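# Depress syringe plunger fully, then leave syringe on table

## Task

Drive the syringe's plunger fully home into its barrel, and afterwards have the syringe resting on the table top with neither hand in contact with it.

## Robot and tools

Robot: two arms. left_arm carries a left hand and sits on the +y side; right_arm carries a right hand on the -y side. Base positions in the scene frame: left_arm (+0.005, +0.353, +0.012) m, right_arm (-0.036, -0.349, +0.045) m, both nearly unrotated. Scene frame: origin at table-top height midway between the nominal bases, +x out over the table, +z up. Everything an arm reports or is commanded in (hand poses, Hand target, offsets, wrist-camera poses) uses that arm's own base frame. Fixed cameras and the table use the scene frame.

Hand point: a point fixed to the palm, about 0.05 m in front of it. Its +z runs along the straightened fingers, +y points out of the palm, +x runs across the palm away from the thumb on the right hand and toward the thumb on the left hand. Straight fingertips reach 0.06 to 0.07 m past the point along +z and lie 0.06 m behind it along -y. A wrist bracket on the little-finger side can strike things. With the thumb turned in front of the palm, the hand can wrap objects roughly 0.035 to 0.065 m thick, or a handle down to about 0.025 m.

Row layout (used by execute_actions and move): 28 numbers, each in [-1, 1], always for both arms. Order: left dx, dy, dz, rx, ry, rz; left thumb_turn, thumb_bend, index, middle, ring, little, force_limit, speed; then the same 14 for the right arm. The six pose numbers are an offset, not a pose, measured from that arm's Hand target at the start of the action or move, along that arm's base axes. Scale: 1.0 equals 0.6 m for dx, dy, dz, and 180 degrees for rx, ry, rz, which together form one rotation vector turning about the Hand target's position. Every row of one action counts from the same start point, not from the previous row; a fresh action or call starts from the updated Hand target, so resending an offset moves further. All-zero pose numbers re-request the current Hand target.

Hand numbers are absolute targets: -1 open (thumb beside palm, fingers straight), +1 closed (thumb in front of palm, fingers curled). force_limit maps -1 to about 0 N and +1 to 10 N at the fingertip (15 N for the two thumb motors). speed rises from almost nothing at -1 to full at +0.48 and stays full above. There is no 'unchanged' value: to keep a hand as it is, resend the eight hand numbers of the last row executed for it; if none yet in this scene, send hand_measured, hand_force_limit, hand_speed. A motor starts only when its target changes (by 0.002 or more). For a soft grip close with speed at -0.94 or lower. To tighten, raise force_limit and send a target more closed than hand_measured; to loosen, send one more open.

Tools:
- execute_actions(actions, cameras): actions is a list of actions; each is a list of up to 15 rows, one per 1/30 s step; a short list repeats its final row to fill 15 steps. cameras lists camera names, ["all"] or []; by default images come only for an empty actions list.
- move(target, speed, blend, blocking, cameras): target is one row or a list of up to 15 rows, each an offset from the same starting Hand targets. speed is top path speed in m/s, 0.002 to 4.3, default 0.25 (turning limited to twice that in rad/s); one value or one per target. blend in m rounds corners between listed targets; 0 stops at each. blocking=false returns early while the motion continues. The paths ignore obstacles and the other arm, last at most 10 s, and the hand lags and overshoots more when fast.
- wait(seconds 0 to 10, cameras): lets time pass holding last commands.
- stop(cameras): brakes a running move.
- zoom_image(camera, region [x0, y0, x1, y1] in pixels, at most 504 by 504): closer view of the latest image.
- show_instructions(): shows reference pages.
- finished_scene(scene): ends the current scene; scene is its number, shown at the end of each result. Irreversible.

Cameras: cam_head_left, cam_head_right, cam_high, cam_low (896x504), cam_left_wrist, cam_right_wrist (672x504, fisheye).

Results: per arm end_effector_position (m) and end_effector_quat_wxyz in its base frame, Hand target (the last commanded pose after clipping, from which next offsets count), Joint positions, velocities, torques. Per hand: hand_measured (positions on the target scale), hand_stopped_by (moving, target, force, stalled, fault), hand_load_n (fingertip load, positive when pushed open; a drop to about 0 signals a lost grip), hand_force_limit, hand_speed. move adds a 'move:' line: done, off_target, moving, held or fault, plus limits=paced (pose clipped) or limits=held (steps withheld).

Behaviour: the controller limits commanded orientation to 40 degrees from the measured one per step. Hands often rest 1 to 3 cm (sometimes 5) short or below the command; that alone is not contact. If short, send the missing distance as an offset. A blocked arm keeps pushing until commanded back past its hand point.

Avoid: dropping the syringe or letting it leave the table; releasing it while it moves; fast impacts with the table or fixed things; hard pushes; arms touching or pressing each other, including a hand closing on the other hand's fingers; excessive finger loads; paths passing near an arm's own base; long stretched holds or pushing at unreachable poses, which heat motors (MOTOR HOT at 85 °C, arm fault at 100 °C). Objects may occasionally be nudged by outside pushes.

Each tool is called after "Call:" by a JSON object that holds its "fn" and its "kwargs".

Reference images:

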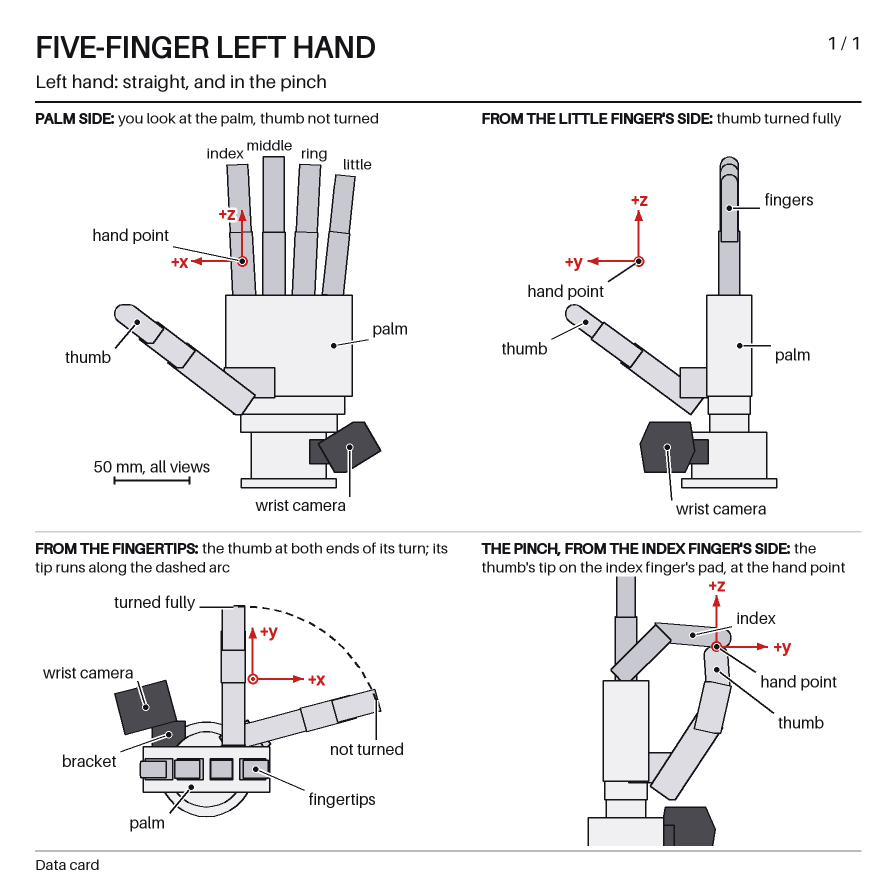

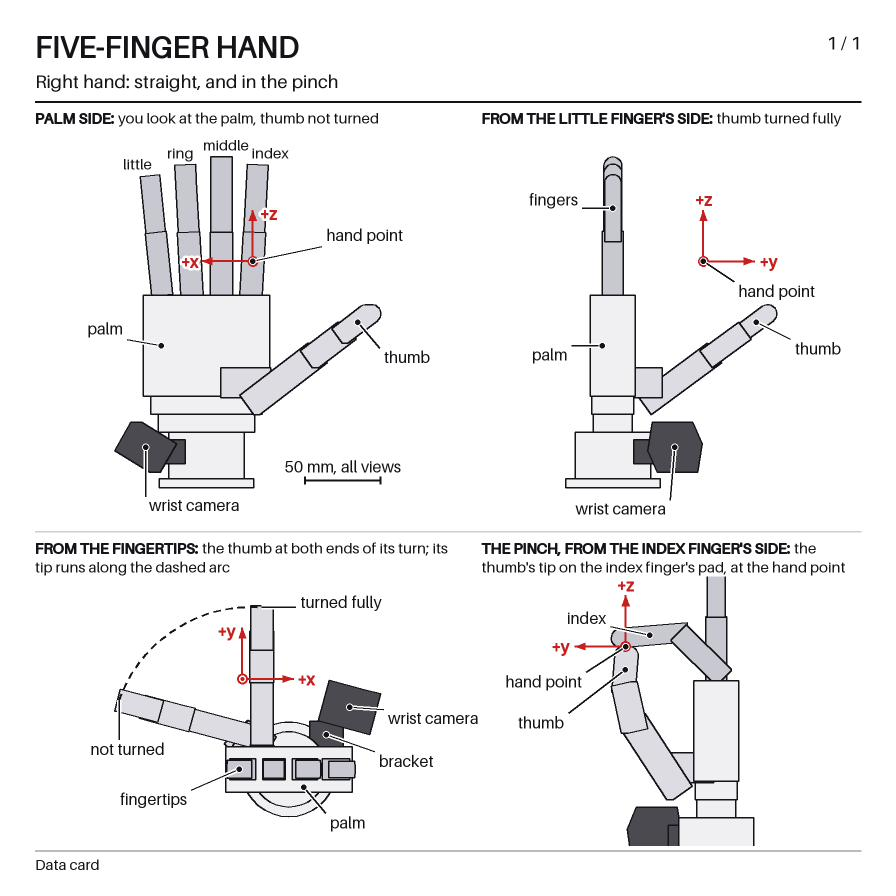

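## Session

Call:
{"fn": "execute_actions", "kwargs": {"actions": []}}

Scene clock: 0.00 s.
left_arm: end_effector_position=(+0.3738, -0.1794, +0.1595) hand_measured=(-1.000, -1.000, -1.000, -1.000, -1.000, -1.000) hand_load_n=(+0.0, +0.0, +0.0, +0.0, +0.0, +0.0) hand_stopped_by=(target, target, target, target, target, target) hand_force_limit=0.00 hand_speed=-0.80 end_effector_quat_wxyz=(+0.270, -0.119, +0.955, -0.031) | right_arm: end_effector_position=(+0.4448, -0.0385, +0.1165) hand_measured=(-1.000, -1.000, -1.000, -1.000, -1.000, -1.000) hand_load_n=(+0.0, +0.0, +0.0, +0.0, +0.0, +0.0) hand_stopped_by=(target, target, target, target, target, target) hand_force_limit=0.00 hand_speed=-0.80 end_effector_quat_wxyz=(-0.342, +0.706, -0.610, -0.112)
Joint positions: left_arm=[-0.639 1.299 1.037 -0.854 -0.321 0.759] | right_arm=[-0.377 1.716 1.289 -1.126 -0.737 -0.516]
Joint velocities: within noise
Joint torques (N m): no reading
Heat: left arm: hottest shoulder 30 °C; right arm: hottest elbow 31 °C.
Hand target: left_arm +0.3814, -0.1851, +0.1717; +0.281, -0.121, +0.951, -0.042 | right_arm +0.4531, -0.0417, +0.1260; -0.347, +0.709, -0.606, -0.098
camera_calibration:
cam_left_wrist: T_world_to_cam=[[-0.0310294, -0.999373, 0.0170724, -0.171455], [-0.997347, 0.0298323, -0.0663981, 0.393878], [0.0658472, -0.0190874, -0.997647, 0.243815], [0, 0, 0, 1]] pos_world=[0.371459, -0.178444, 0.272322]
cam_right_wrist: T_world_to_cam=[[-0.820297, -0.203995, -0.53432, 0.421569], [-0.571934, 0.289421, 0.767546, 0.17082], [-0.00193238, 0.935212, -0.354083, 0.194227], [0, 0, 0, 1]] pos_world=[0.443885, -0.145084, 0.162913]

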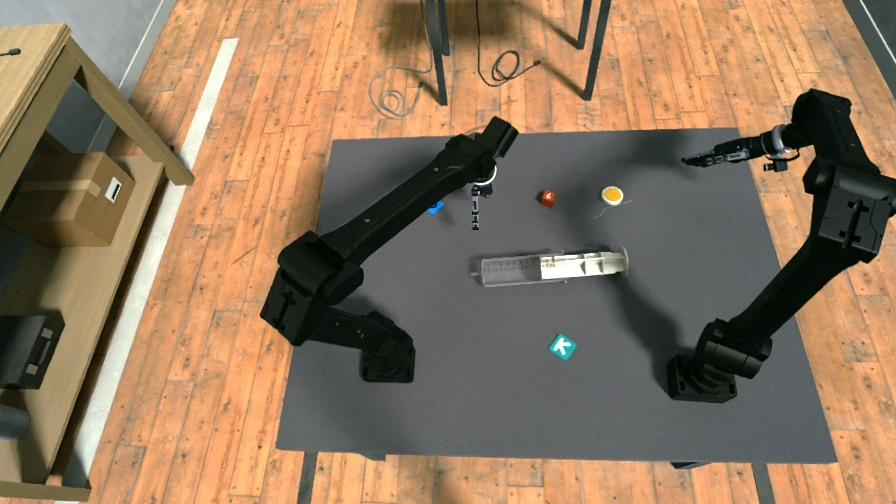

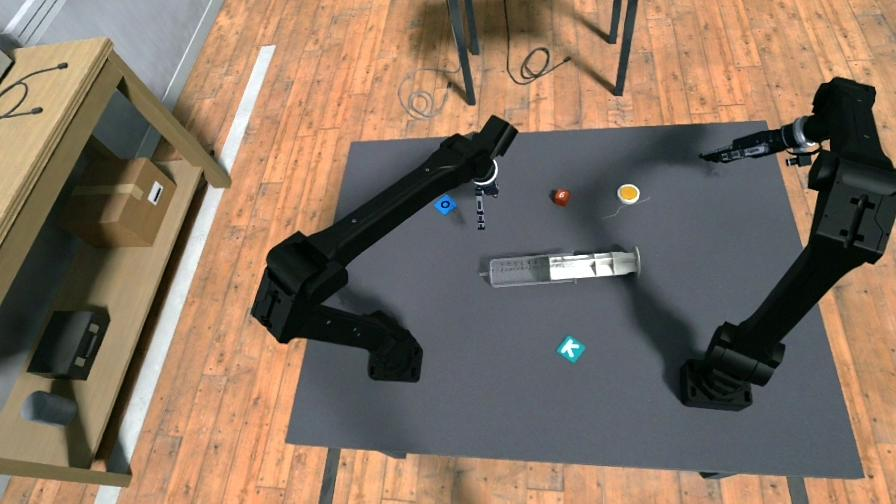

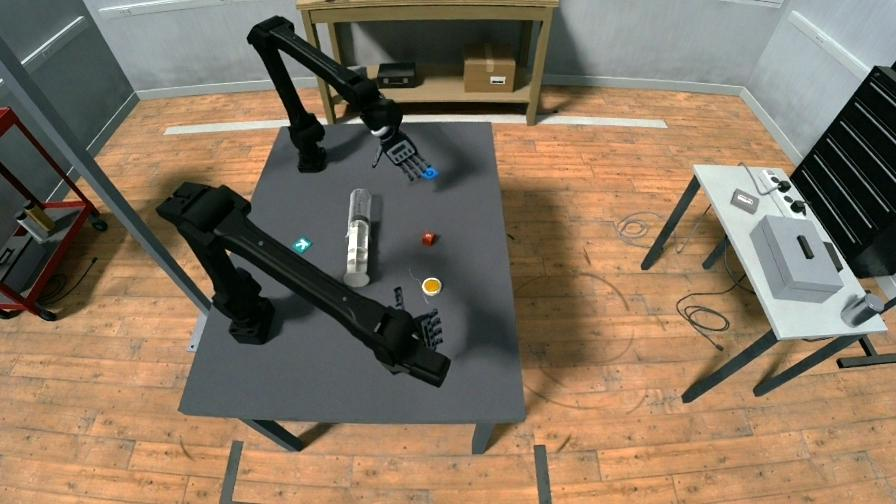

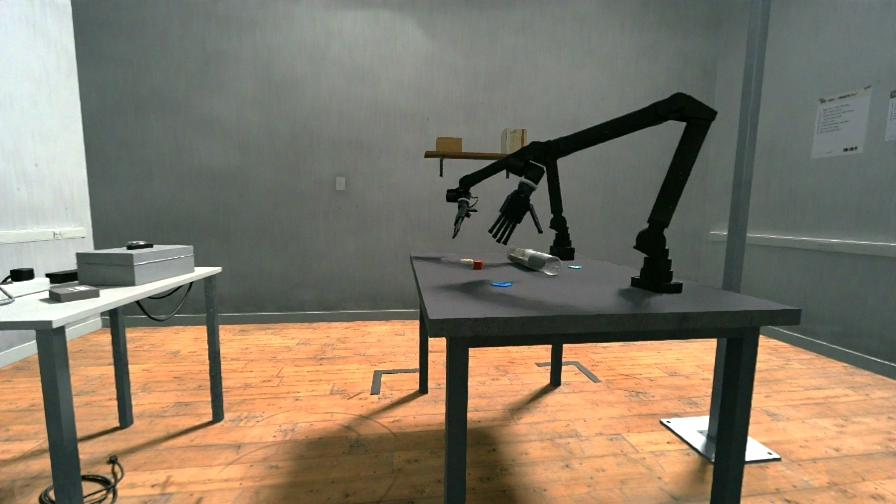

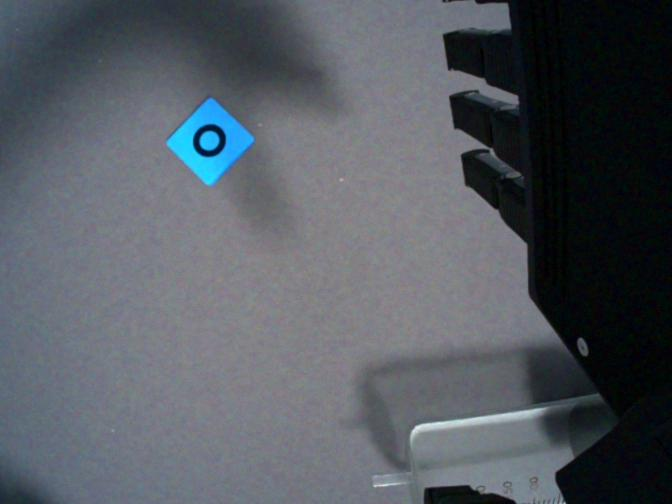

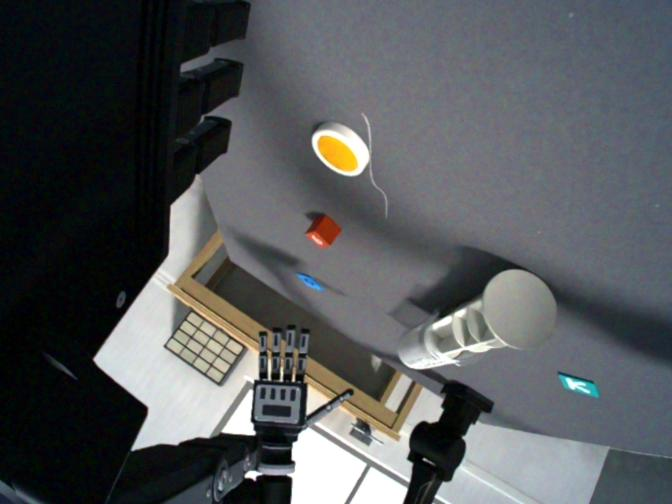

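Call:
{"fn": "zoom_image", "kwargs": {"camera": "cam_head_left", "region": [465, 230, 645, 310]}}

Scaled by 2.800 from the camera's 896x504 image, which has a finer 1280x720 frame.

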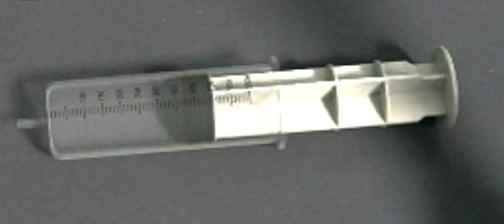

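Call:
{"fn": "move", "kwargs": {"target": [-0.2317,-0.2117,-0.05,-0.2660,-0.0661,0.3545,1,-1,-1,-1,-1,-1,0.4,-0.5, -0.2198,0.2147,0.0317,0.1874,0.0127,-0.4231,-1,-1,-1,-1,-1,-1,0,-0.8], "speed": 0.3, "cameras": ["all"]}}

Scene clock: 73.77 s.
left_arm: end_effector_position=(+0.2442, -0.3058, +0.1365) hand_measured=(+1.000, -1.000, -1.000, -1.000, -1.000, -1.000) hand_load_n=(+0.0, +0.0, +0.0, +0.0, +0.0, +0.0) hand_stopped_by=(target, target, target, target, target, target) hand_force_limit=0.40 hand_speed=-0.50 end_effector_quat_wxyz=(-0.282, +0.683, -0.621, +0.261) | right_arm: end_effector_position=(+0.3232, +0.0856, +0.1472) hand_measured=(-1.000, -1.000, -1.000, -1.000, -1.000, -1.000) hand_load_n=(+0.0, +0.0, +0.0, +0.5, +0.0, +0.0) hand_stopped_by=(target, target, target, target, target, target) hand_force_limit=0.00 hand_speed=-0.80 end_effector_quat_wxyz=(+0.502, -0.072, +0.861, +0.034)
Joint positions: left_arm=[-1.092 1.148 0.832 -0.886 -0.715 -1.048] | right_arm=[-0.009 0.507 0.188 -0.204 -0.137 1.476]
Joint torques (N m): left_arm=[-2.73 -5.3 9.02 0.38 -0.62 -0.13] | right_arm=[0.44 0.85 8.81 1.44 0.1 0.11]
Heat: left arm: hottest elbow 36 °C; right arm: hottest elbow 34 °C.
Hand target: left_arm +0.2425, -0.3121, +0.1417; -0.280, +0.683, -0.620, +0.265 | right_arm +0.3212, +0.0871, +0.1449; +0.499, -0.067, +0.863, +0.038
Off the commanded pose: left_arm 0.008 m, 0 deg | right_arm 0.003 m, 1 deg.
move: done
camera_calibration:
cam_left_wrist: T_world_to_cam=[[0.675304, -0.194597, 0.711404, -0.322609], [-0.423432, -0.892055, 0.157933, -0.185808], [0.603879, -0.407884, -0.684807, -0.0659524], [0, 0, 0, 1]] pos_world=[0.179009, -0.255431, 0.213686]
cam_right_wrist: T_world_to_cam=[[-0.237419, 0.929214, -0.283186, 0.0411347], [-0.114511, 0.262717, 0.958054, -0.131901], [0.964634, 0.259889, 0.0440314, -0.224336], [0, 0, 0, 1]] pos_world=[0.211064, 0.0547319, 0.147895]

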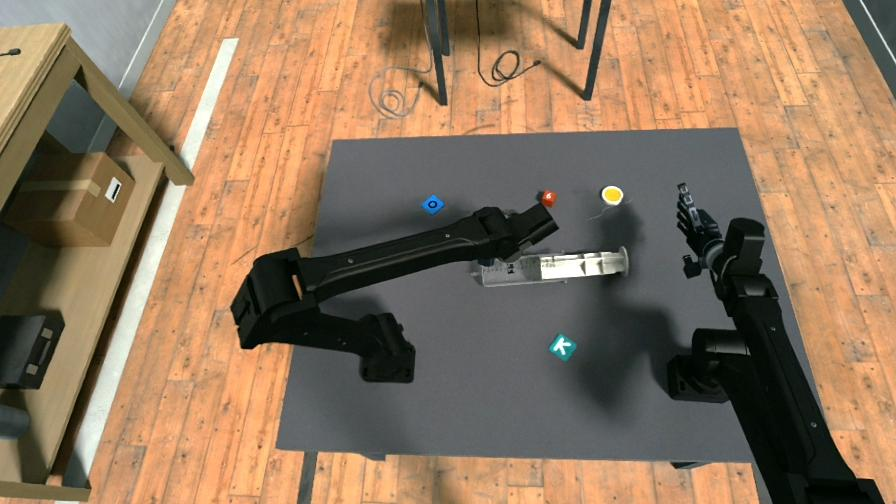

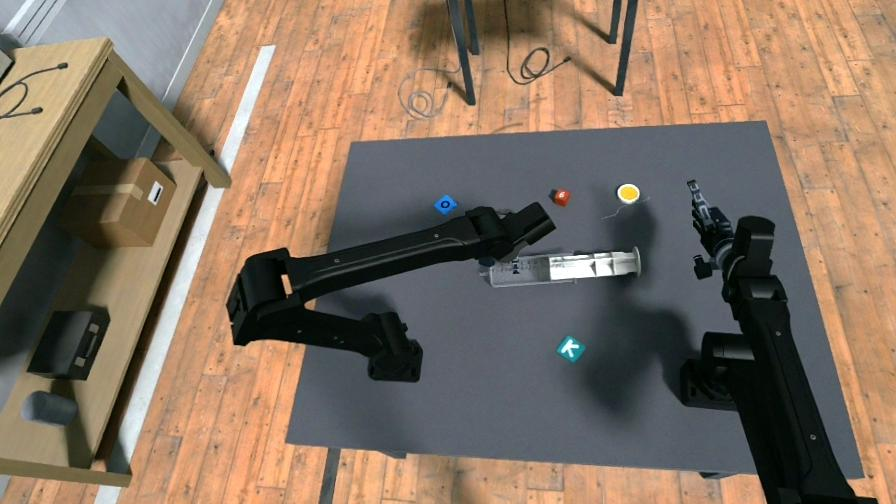

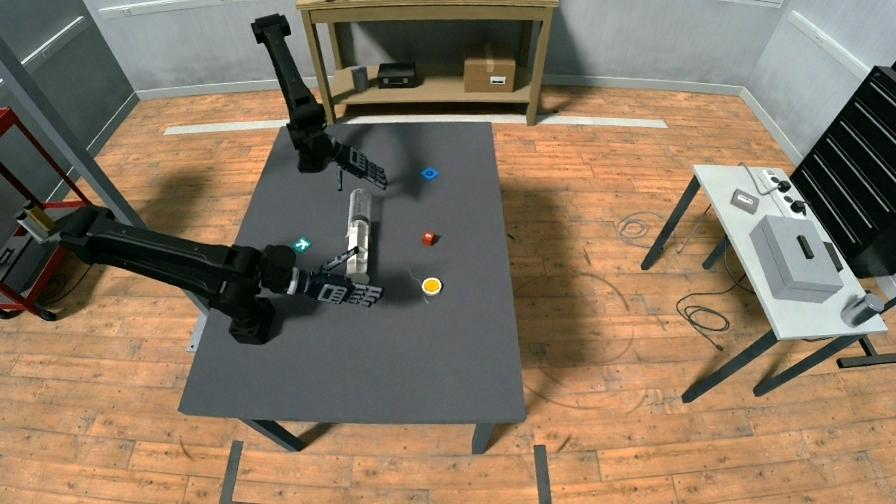

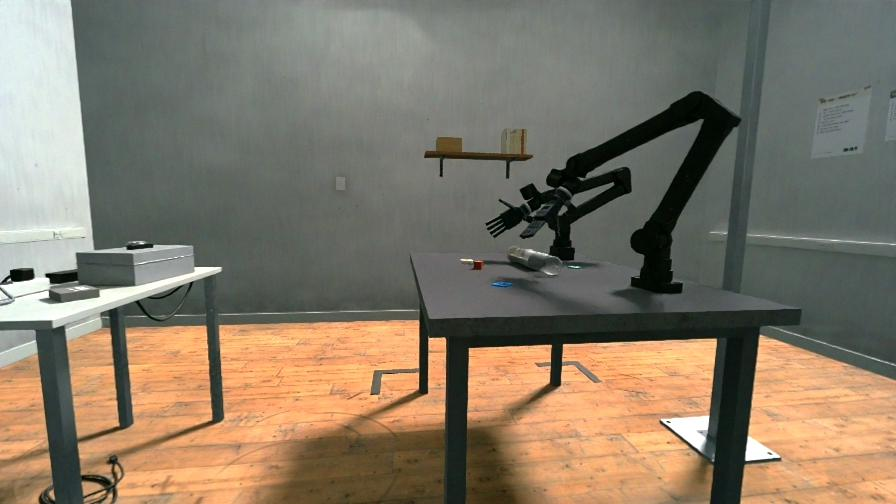

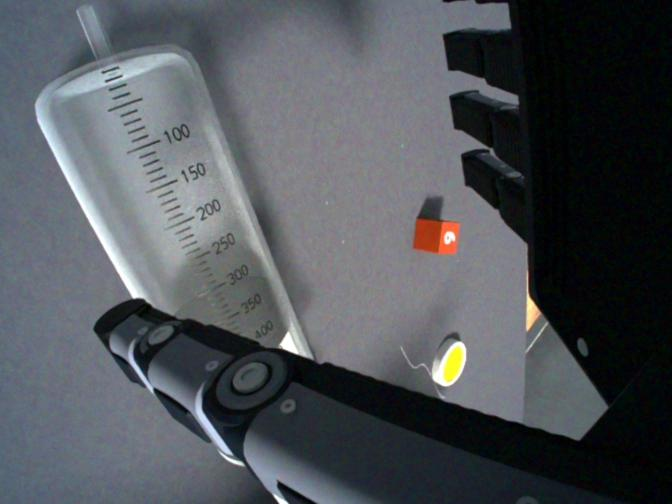

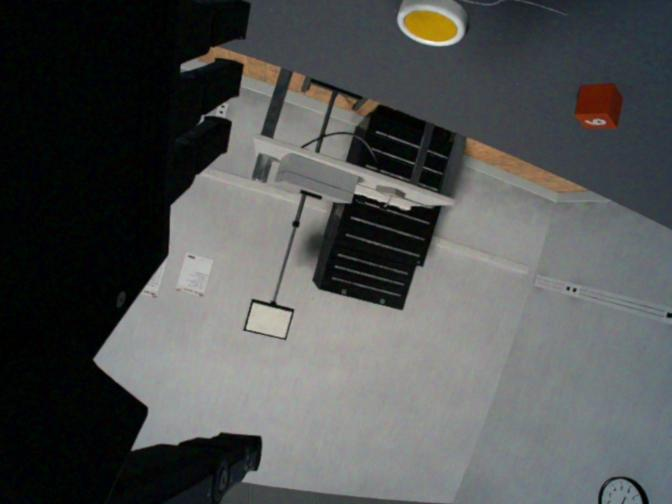

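Call:
{"fn": "move", "kwargs": {"target": [-0.0092,-0.0033,-0.095,0,0,0,1,-1,-1,-1,-1,-1,0.4,-0.5, 0,0,0,0,0,0,-1,-1,-1,-1,-1,-1,0,-0.8], "speed": 0.15, "cameras": ["cam_left_wrist","cam_high"]}}

Call:
{"fn": "zoom_image", "kwargs": {"camera": "cam_high", "region": [290, 130, 450, 310]}}

Scene clock: 95.50 s.
left_arm: end_effector_position=(+0.2372, -0.3049, +0.0843) hand_measured=(+1.000, -1.000, -1.000, -1.000, -1.000, -1.000) hand_load_n=(+0.0, +0.0, +0.0, +0.0, +0.0, +0.0) hand_stopped_by=(target, target, target, target, target, target) hand_force_limit=0.40 hand_speed=-0.50 end_effector_quat_wxyz=(-0.284, +0.683, -0.623, +0.256) | right_arm: end_effector_position=(+0.3232, +0.0856, +0.1474) hand_measured=(-1.000, -1.000, -1.000, -1.000, -1.000, -1.000) hand_load_n=(-0.5, +0.5, +0.0, +0.0, +0.0, +0.0) hand_stopped_by=(target, target, target, target, target, target) hand_force_limit=0.00 hand_speed=-0.80 end_effector_quat_wxyz=(+0.502, -0.071, +0.861, +0.034)
Joint positions: left_arm=[-1.11 1.211 0.736 -0.755 -0.721 -1.072] | right_arm=[-0.009 0.506 0.188 -0.204 -0.137 1.477]
Joint torques (N m): left_arm=[-2.78 -5.07 7.64 1.68 -0.63 -0.1] | right_arm=[0.44 0.85 8.81 1.44 0.1 0.13]
Heat: left arm: hottest elbow 34 °C; right arm: hottest elbow 35 °C.
Hand target: left_arm +0.2370, -0.3142, +0.0848; -0.280, +0.683, -0.620, +0.265 | right_arm +0.3212, +0.0870, +0.1450; +0.499, -0.067, +0.863, +0.038
Off the commanded pose: left_arm 0.009 m, 1 deg | right_arm 0.004 m, 1 deg.
move: done
camera_calibration:
cam_left_wrist: T_world_to_cam=[[0.679475, -0.201468, 0.705495, -0.283173], [-0.421775, -0.894055, 0.150903, -0.180097], [0.60035, -0.400095, -0.692463, -0.0933736], [0, 0, 0, 1]] pos_world=[0.172505, -0.255425, 0.162296]
Images, in order (width x height): cam_high 896x504, cam_left_wrist 672x504.

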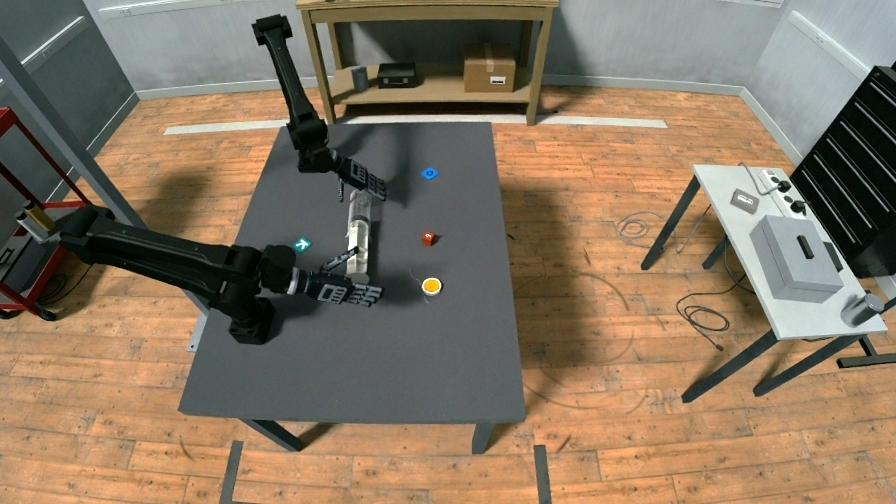

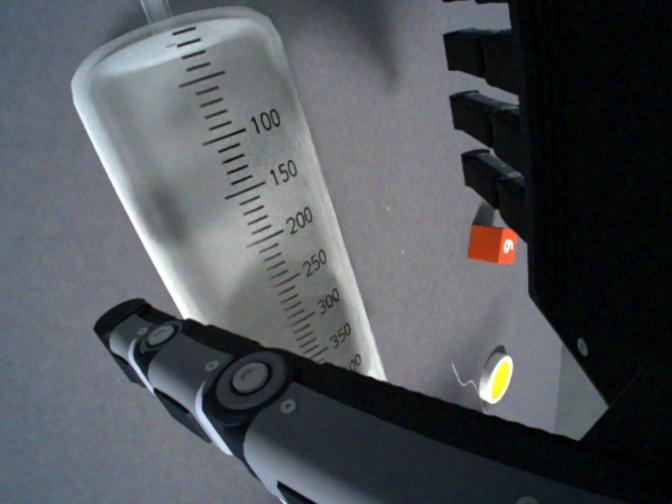

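Scaled by 2.800 from the camera's 896x504 image, which has a finer 1280x720 frame.

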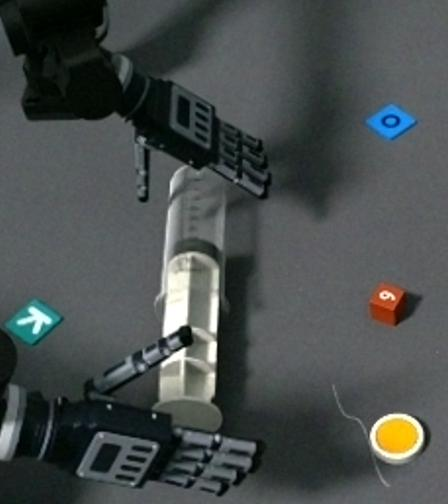

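Call:
{"fn": "move", "kwargs": {"target": [-0.005,-0.018,-0.058,0,0,0,1,-1,-1,-1,-1,-1,0.4,-0.5, 0,0,0,0,0,0,-1,-1,-1,-1,-1,-1,0,-0.8], "speed": 0.1, "cameras": ["cam_left_wrist"]}}

Scene clock: 100.40 s.
left_arm: end_effector_position=(+0.2348, -0.3163, +0.0507) hand_measured=(+1.000, -1.000, -1.000, -1.000, -1.000, -1.000) hand_load_n=(+0.0, +0.0, +0.0, +0.0, +0.0, +0.0) hand_stopped_by=(target, target, target, target, target, target) hand_force_limit=0.40 hand_speed=-0.50 end_effector_quat_wxyz=(-0.284, +0.683, -0.623, +0.257) | right_arm: end_effector_position=(+0.3232, +0.0856, +0.1474) hand_measured=(-1.000, -1.000, -1.000, -1.000, -1.000, -1.000) hand_load_n=(+0.0, +0.0, +0.0, +0.0, +0.0, +0.0) hand_stopped_by=(target, target, target, target, target, target) hand_force_limit=0.00 hand_speed=-0.80 end_effector_quat_wxyz=(+0.502, -0.071, +0.861, +0.034)
Joint positions: left_arm=[-1.133 1.296 0.706 -0.656 -0.729 -1.1] | right_arm=[-0.009 0.506 0.188 -0.204 -0.137 1.477]
Joint torques (N m): left_arm=[-2.73 -5.66 7.08 1.46 -0.64 -0.14] | right_arm=[0.44 0.85 8.81 1.44 0.1 0.12]
Heat: left arm: hottest elbow 34 °C; right arm: hottest elbow 35 °C.
Hand target: left_arm +0.2339, -0.3249, +0.0499; -0.280, +0.683, -0.620, +0.265 | right_arm +0.3212, +0.0870, +0.1450; +0.499, -0.067, +0.863, +0.038
Off the commanded pose: left_arm 0.009 m, 1 deg | right_arm 0.003 m, 1 deg.
move: done
camera_calibration:
cam_left_wrist: T_world_to_cam=[[0.678518, -0.200499, 0.706692, -0.259569], [-0.422203, -0.893698, 0.151815, -0.186145], [0.60113, -0.401377, -0.691042, -0.120398], [0, 0, 0, 1]] pos_world=[0.169906, -0.266726, 0.128495]
Images, in order (width x height): cam_left_wrist 672x504.

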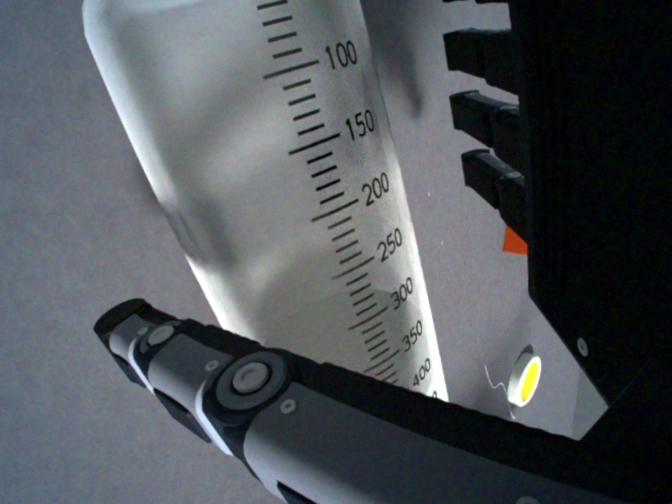

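Call:
{"fn": "move", "kwargs": {"target": [0,0,0,0,0,0,1,0.2,0.3,0.3,0.3,0.3,0.4,-0.9, 0,0,0,0,0,0,-1,-1,-1,-1,-1,-1,0,-0.8], "speed": 0.1, "cameras": ["cam_left_wrist"]}}

Scene clock: 105.13 s.
left_arm: end_effector_position=(+0.2350, -0.3163, +0.0509) hand_measured=(+1.000, -0.678, -0.342, -0.350, -0.334, -0.294) hand_load_n=(+7.5, +17.0, +5.5, +1.0, +5.0, +7.5) hand_stopped_by=(target, force, force, force, force, force) hand_force_limit=0.40 hand_speed=-0.90 end_effector_quat_wxyz=(-0.284, +0.683, -0.622, +0.258) | right_arm: end_effector_position=(+0.3232, +0.0856, +0.1474) hand_measured=(-1.000, -1.000, -1.000, -1.000, -1.000, -1.000) hand_load_n=(+0.0, +0.0, +0.0, +0.0, +0.0, +0.0) hand_stopped_by=(target, target, target, target, target, target) hand_force_limit=0.00 hand_speed=-0.80 end_effector_quat_wxyz=(+0.502, -0.071, +0.861, +0.034)
Joint positions: left_arm=[-1.133 1.296 0.706 -0.656 -0.731 -1.101] | right_arm=[-0.009 0.506 0.188 -0.204 -0.137 1.477]
Joint torques (N m): left_arm=[-2.73 -5.71 7.08 1.5 -0.55 -0.11] | right_arm=[0.44 0.91 8.81 1.46 0.1 0.13]
Heat: left arm: hottest elbow 34 °C; right arm: hottest elbow 35 °C.
Hand target: left_arm +0.2340, -0.3249, +0.0499; -0.280, +0.683, -0.620, +0.265 | right_arm +0.3212, +0.0870, +0.1450; +0.499, -0.067, +0.863, +0.038
Off the commanded pose: left_arm 0.009 m, 1 deg | right_arm 0.003 m, 1 deg.
move: done
camera_calibration:
cam_left_wrist: T_world_to_cam=[[0.677402, -0.199494, 0.708045, -0.259423], [-0.421575, -0.894061, 0.151426, -0.186272], [0.602827, -0.401071, -0.68974, -0.120765], [0, 0, 0, 1]] pos_world=[0.170007, -0.266727, 0.128593]
Images, in order (width x height): cam_left_wrist 672x504.

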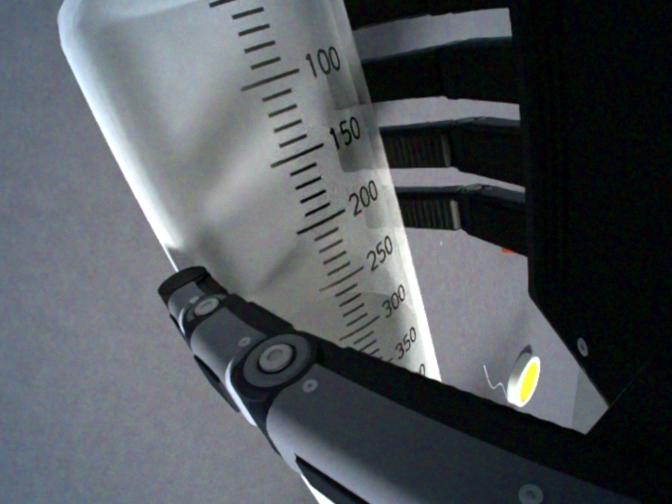

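Call:
{"fn": "move", "kwargs": {"target": [0.0917,-0.05,0.005,0,0,0,1,0.2,0.3,0.3,0.3,0.3,0.4,-0.9, 0.008,0,-0.122,0,0,0,-1,-1,-1,-1,-1,-1,0,-0.8], "speed": 0.1, "cameras": ["cam_left_wrist","cam_high","cam_head_left","cam_right_wrist"]}}

Call:
{"fn": "zoom_image", "kwargs": {"camera": "cam_high", "region": [290, 150, 450, 330]}}

Call:
{"fn": "zoom_image", "kwargs": {"camera": "cam_head_left", "region": [460, 180, 720, 310]}}

Scene clock: 115.90 s.
left_arm: end_effector_position=(+0.2757, -0.3421, +0.0506) hand_measured=(+1.000, -0.678, -0.342, -0.350, -0.334, -0.294) hand_load_n=(+7.5, +17.0, +5.0, +1.0, +5.0, +7.0) hand_stopped_by=(target, force, force, force, force, force) hand_force_limit=0.40 hand_speed=-0.90 end_effector_quat_wxyz=(-0.283, +0.679, -0.626, +0.257) | right_arm: end_effector_position=(+0.3268, +0.0856, +0.0714) hand_measured=(-1.000, -1.000, -1.000, -1.000, -1.000, -1.000) hand_load_n=(+0.0, +0.0, +0.0, +0.0, +0.0, +0.0) hand_stopped_by=(target, target, target, target, target, target) hand_force_limit=0.00 hand_speed=-0.80 end_effector_quat_wxyz=(+0.496, -0.071, +0.865, +0.032)
Joint positions: left_arm=[-1.06 1.398 0.797 -0.58 -0.7 -0.997] | right_arm=[-0.004 0.903 0.048 0.319 -0.13 1.477]
Joint torques (N m): left_arm=[-0.91 -6.07 9.37 1.83 -0.33 0.05] | right_arm=[0.15 0.44 6.32 2.39 -0.11 0.13]
Heat: left arm: hottest elbow 34 °C; right arm: hottest elbow 35 °C.
Hand target: left_arm +0.2890, -0.3549, +0.0529; -0.280, +0.683, -0.620, +0.265 | right_arm +0.3260, +0.0871, +0.0718; +0.499, -0.067, +0.863, +0.038
Off the commanded pose: left_arm 0.019 m, 1 deg | right_arm 0.002 m, 1 deg.
move: off_target (left_arm)
camera_calibration:
cam_left_wrist: T_world_to_cam=[[0.677126, -0.208699, 0.705652, -0.294912], [-0.430777, -0.889874, 0.15018, -0.188116], [0.596599, -0.40567, -0.69246, -0.155475], [0, 0, 0, 1]] pos_world=[0.211412, -0.292019, 0.128697]
cam_right_wrist: T_world_to_cam=[[-0.238863, 0.928988, -0.282711, 0.0209557], [-0.100983, 0.265796, 0.958726, -0.0634962], [0.965788, 0.257553, 0.0303236, -0.223717], [0, 0, 0, 1]] pos_world=[0.214657, 0.0550282, 0.0735837]
Images, in order (width x height): cam_head_left 896x504, cam_high 896x504, cam_left_wrist 672x504, cam_right_wrist 672x504.

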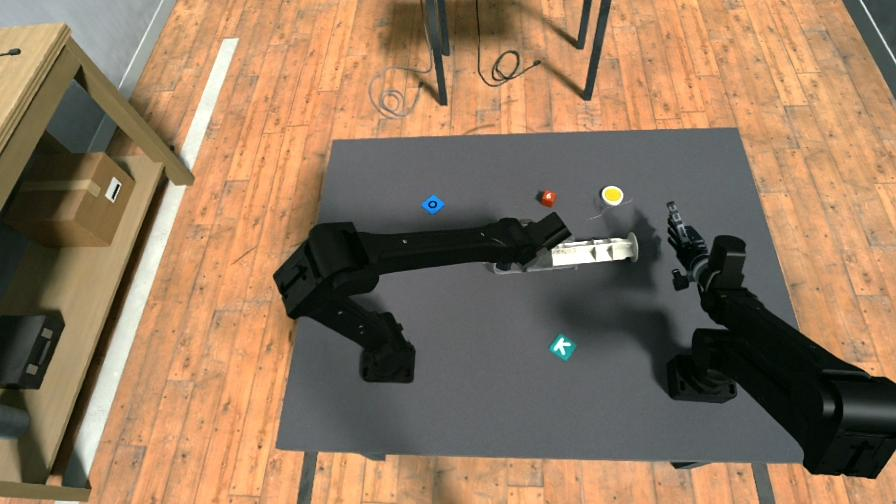

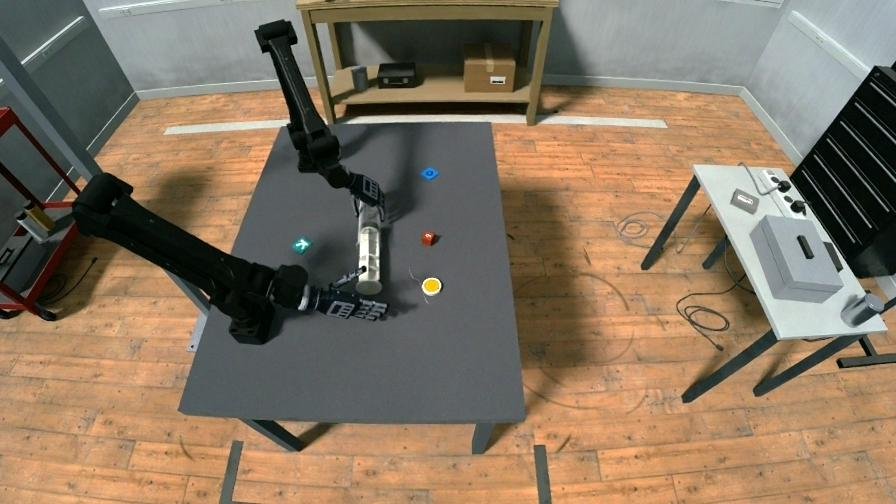

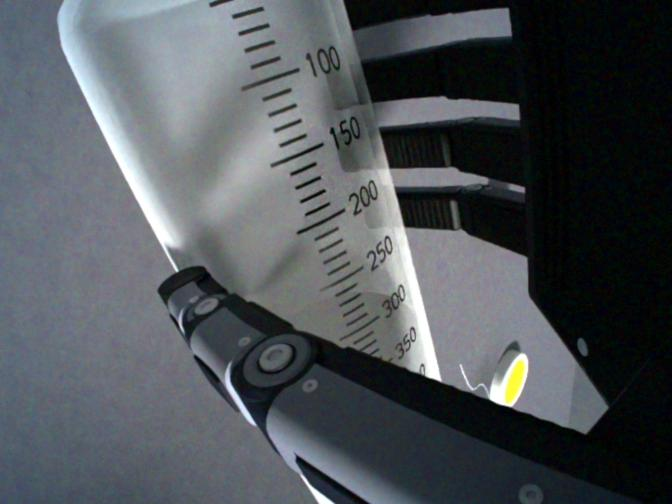

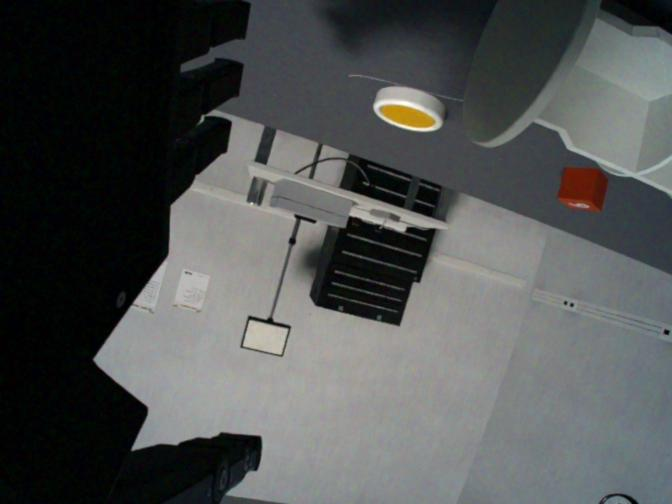

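Scaled by 2.800 from the camera's 896x504 image, which has a finer 1280x720 frame.

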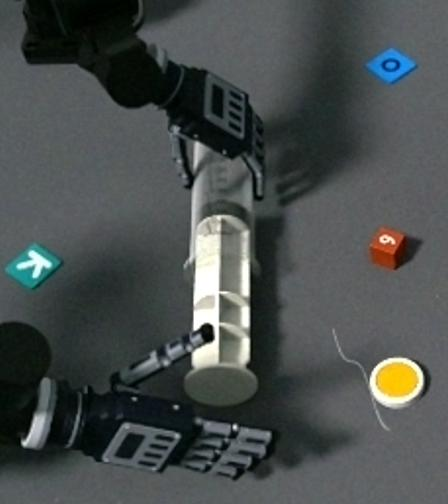

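Scaled by 1.938 from the camera's 896x504 image, which has a finer 1280x720 frame.

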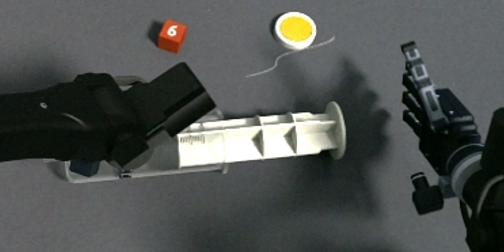

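Call:
{"fn": "move", "kwargs": {"target": [0,0,0,0,0,0,1,0.2,0.3,0.3,0.3,0.3,0.4,-0.9,-0.02,0.0667,-0.028,0,0,0,-1,-1,-1,-1,-1,-1,0,-0.8], "speed": 0.1, "cameras": ["cam_head_right","cam_left_wrist","cam_right_wrist"]}}

Scene clock: 143.90 s.
left_arm: end_effector_position=(+0.2757, -0.3421, +0.0506) hand_measured=(+1.000, -0.678, -0.342, -0.350, -0.334, -0.294) hand_load_n=(+7.5, +17.0, +5.5, +1.0, +5.0, +7.0) hand_stopped_by=(target, force, force, force, force, force) hand_force_limit=0.40 hand_speed=-0.90 end_effector_quat_wxyz=(-0.283, +0.679, -0.626, +0.257) | right_arm: end_effector_position=(+0.3152, +0.1260, +0.0543) hand_measured=(-1.000, -1.000, -1.000, -1.000, -1.000, -1.000) hand_load_n=(-0.5, +0.0, +0.0, +0.0, +0.0, +0.0) hand_stopped_by=(target, target, target, target, target, target) hand_force_limit=0.00 hand_speed=-0.80 end_effector_quat_wxyz=(+0.496, -0.072, +0.865, +0.033)
Joint positions: left_arm=[-1.06 1.398 0.797 -0.58 -0.7 -0.997] | right_arm=[0.267 1.032 0.01 0.489 0.101 1.615]
Joint torques (N m): left_arm=[-0.91 -6.07 9.39 1.84 -0.32 0.05] | right_arm=[0.5 0.09 5.24 2.37 0.19 0.12]
Heat: left arm: hottest elbow 35 °C; right arm: hottest elbow 34 °C.
Hand target: left_arm +0.2890, -0.3549, +0.0529; -0.280, +0.683, -0.620, +0.265 | right_arm +0.3140, +0.1272, +0.0551; +0.499, -0.067, +0.863, +0.038
Off the commanded pose: left_arm 0.019 m, 1 deg | right_arm 0.002 m, 1 deg.
move: off_target (left_arm)
camera_calibration:
cam_left_wrist: T_world_to_cam=[[0.677126, -0.208699, 0.705652, -0.294912], [-0.430777, -0.889874, 0.15018, -0.188116], [0.596599, -0.40567, -0.69246, -0.155475], [0, 0, 0, 1]] pos_world=[0.211412, -0.292019, 0.128697]
cam_right_wrist: T_world_to_cam=[[-0.241114, 0.928765, -0.281532, -0.0234402], [-0.101292, 0.264423, 0.959073, -0.0588447], [0.965196, 0.259763, 0.0303203, -0.222512], [0, 0, 0, 1]] pos_world=[0.203156, 0.0951307, 0.0565838]
Images, in order (width x height): cam_head_right 896x504, cam_left_wrist 672x504, cam_right_wrist 672x504.

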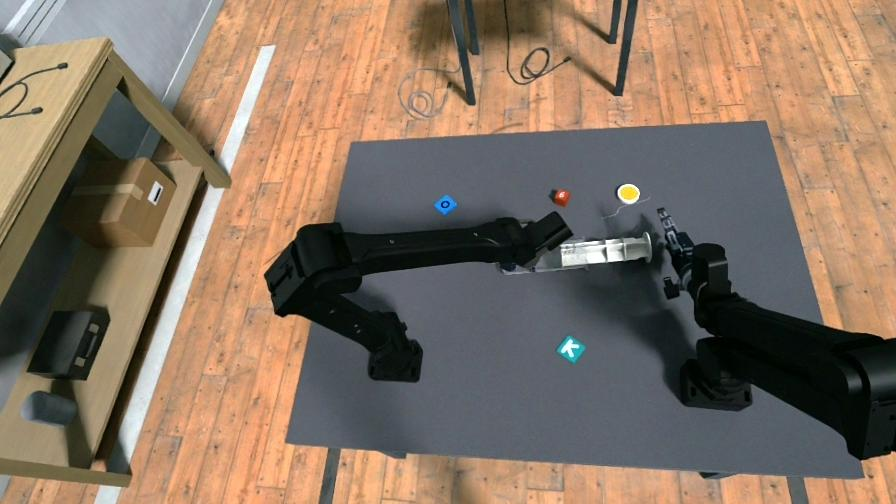

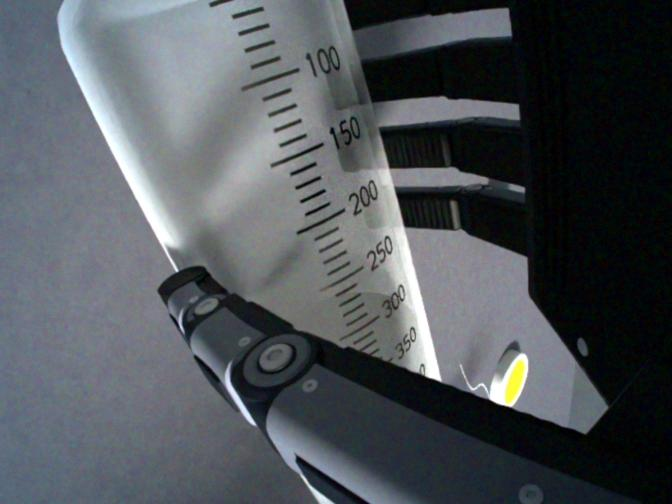

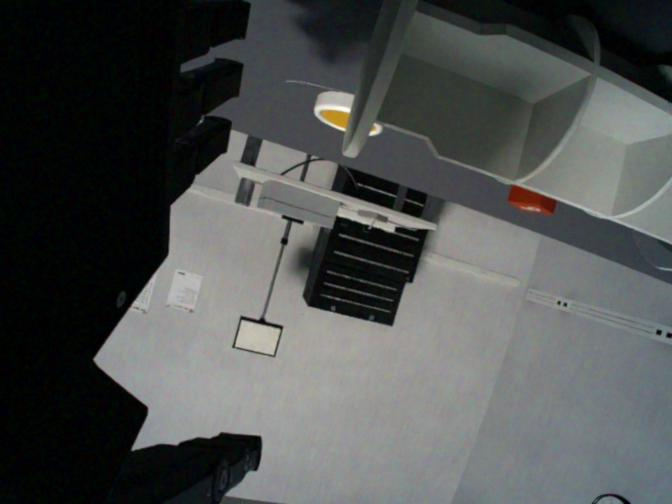

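Call:
{"fn": "move", "kwargs": {"target": [0,-0.04,0,0,0,0,1,0.2,0.3,0.3,0.3,0.3,0.4,-0.9,-0.012,0.1,0,0,0,0.01,-1,-1,-1,-1,-1,-1,0,-0.8], "speed": 0.06, "cameras": ["cam_head_right","cam_right_wrist"]}}

Scene clock: 147.90 s.
left_arm: end_effector_position=(+0.2834, -0.3556, +0.0506) hand_measured=(+1.000, -0.678, -0.342, -0.350, -0.334, -0.294) hand_load_n=(+0.5, +17.5, +3.5, +0.5, +7.0, +7.0) hand_stopped_by=(target, force, force, force, force, force) hand_force_limit=0.40 hand_speed=-0.90 end_effector_quat_wxyz=(-0.288, +0.677, -0.628, +0.254) | right_arm: end_effector_position=(+0.3027, +0.1604, +0.0447) hand_measured=(-1.000, -1.000, -1.000, -1.000, -1.000, -1.000) hand_load_n=(+0.0, +0.0, -0.5, +0.0, +0.0, +0.0) hand_stopped_by=(target, target, target, target, target, target) hand_force_limit=0.00 hand_speed=-0.80 end_effector_quat_wxyz=(+0.494, -0.063, +0.867, +0.014)
Joint positions: left_arm=[-1.064 1.444 0.846 -0.594 -0.71 -0.997] | right_arm=[0.565 1.109 0.018 0.504 0.394 1.778]
Joint torques (N m): left_arm=[-2.73 -6.12 10.32 1.17 -0.39 -0.27] | right_arm=[2.67 0.38 8.39 1.84 -1.07 0.09]
Heat: left arm: hottest elbow 35 °C; right arm: hottest elbow 34 °C.
Hand target: left_arm +0.2890, -0.3789, +0.0530; -0.280, +0.683, -0.620, +0.265 | right_arm +0.3068, +0.1871, +0.0550; +0.498, -0.080, +0.862, +0.046
Off the commanded pose: left_arm 0.024 m, 2 deg | right_arm 0.029 m, 4 deg.
move: off_target (left_arm, right_arm)
camera_calibration:
cam_right_wrist: T_world_to_cam=[[-0.210227, 0.929417, -0.303297, -0.0695213], [-0.0883743, 0.290894, 0.952665, -0.0678389], [0.97365, 0.22708, 0.0209826, -0.215965], [0, 0, 0, 1]] pos_world=[0.189664, 0.13339, 0.0480736]
Images, in order (width x height): cam_head_right 896x504, cam_right_wrist 672x504.

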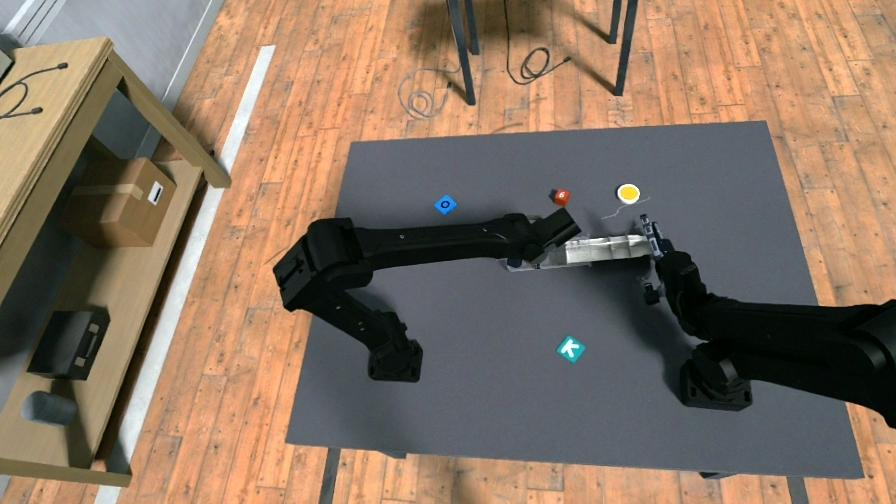

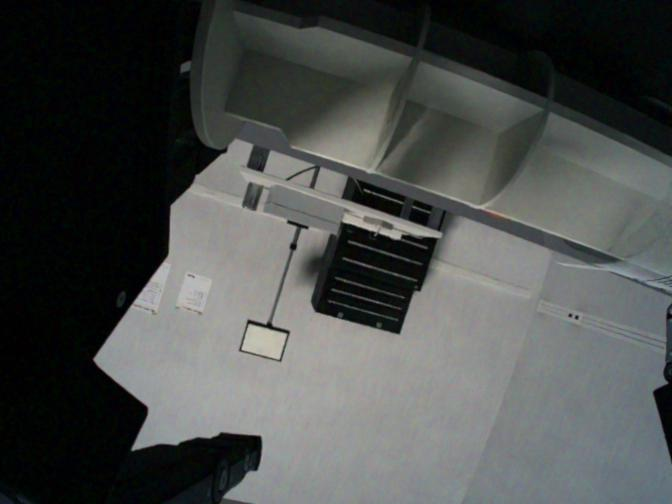

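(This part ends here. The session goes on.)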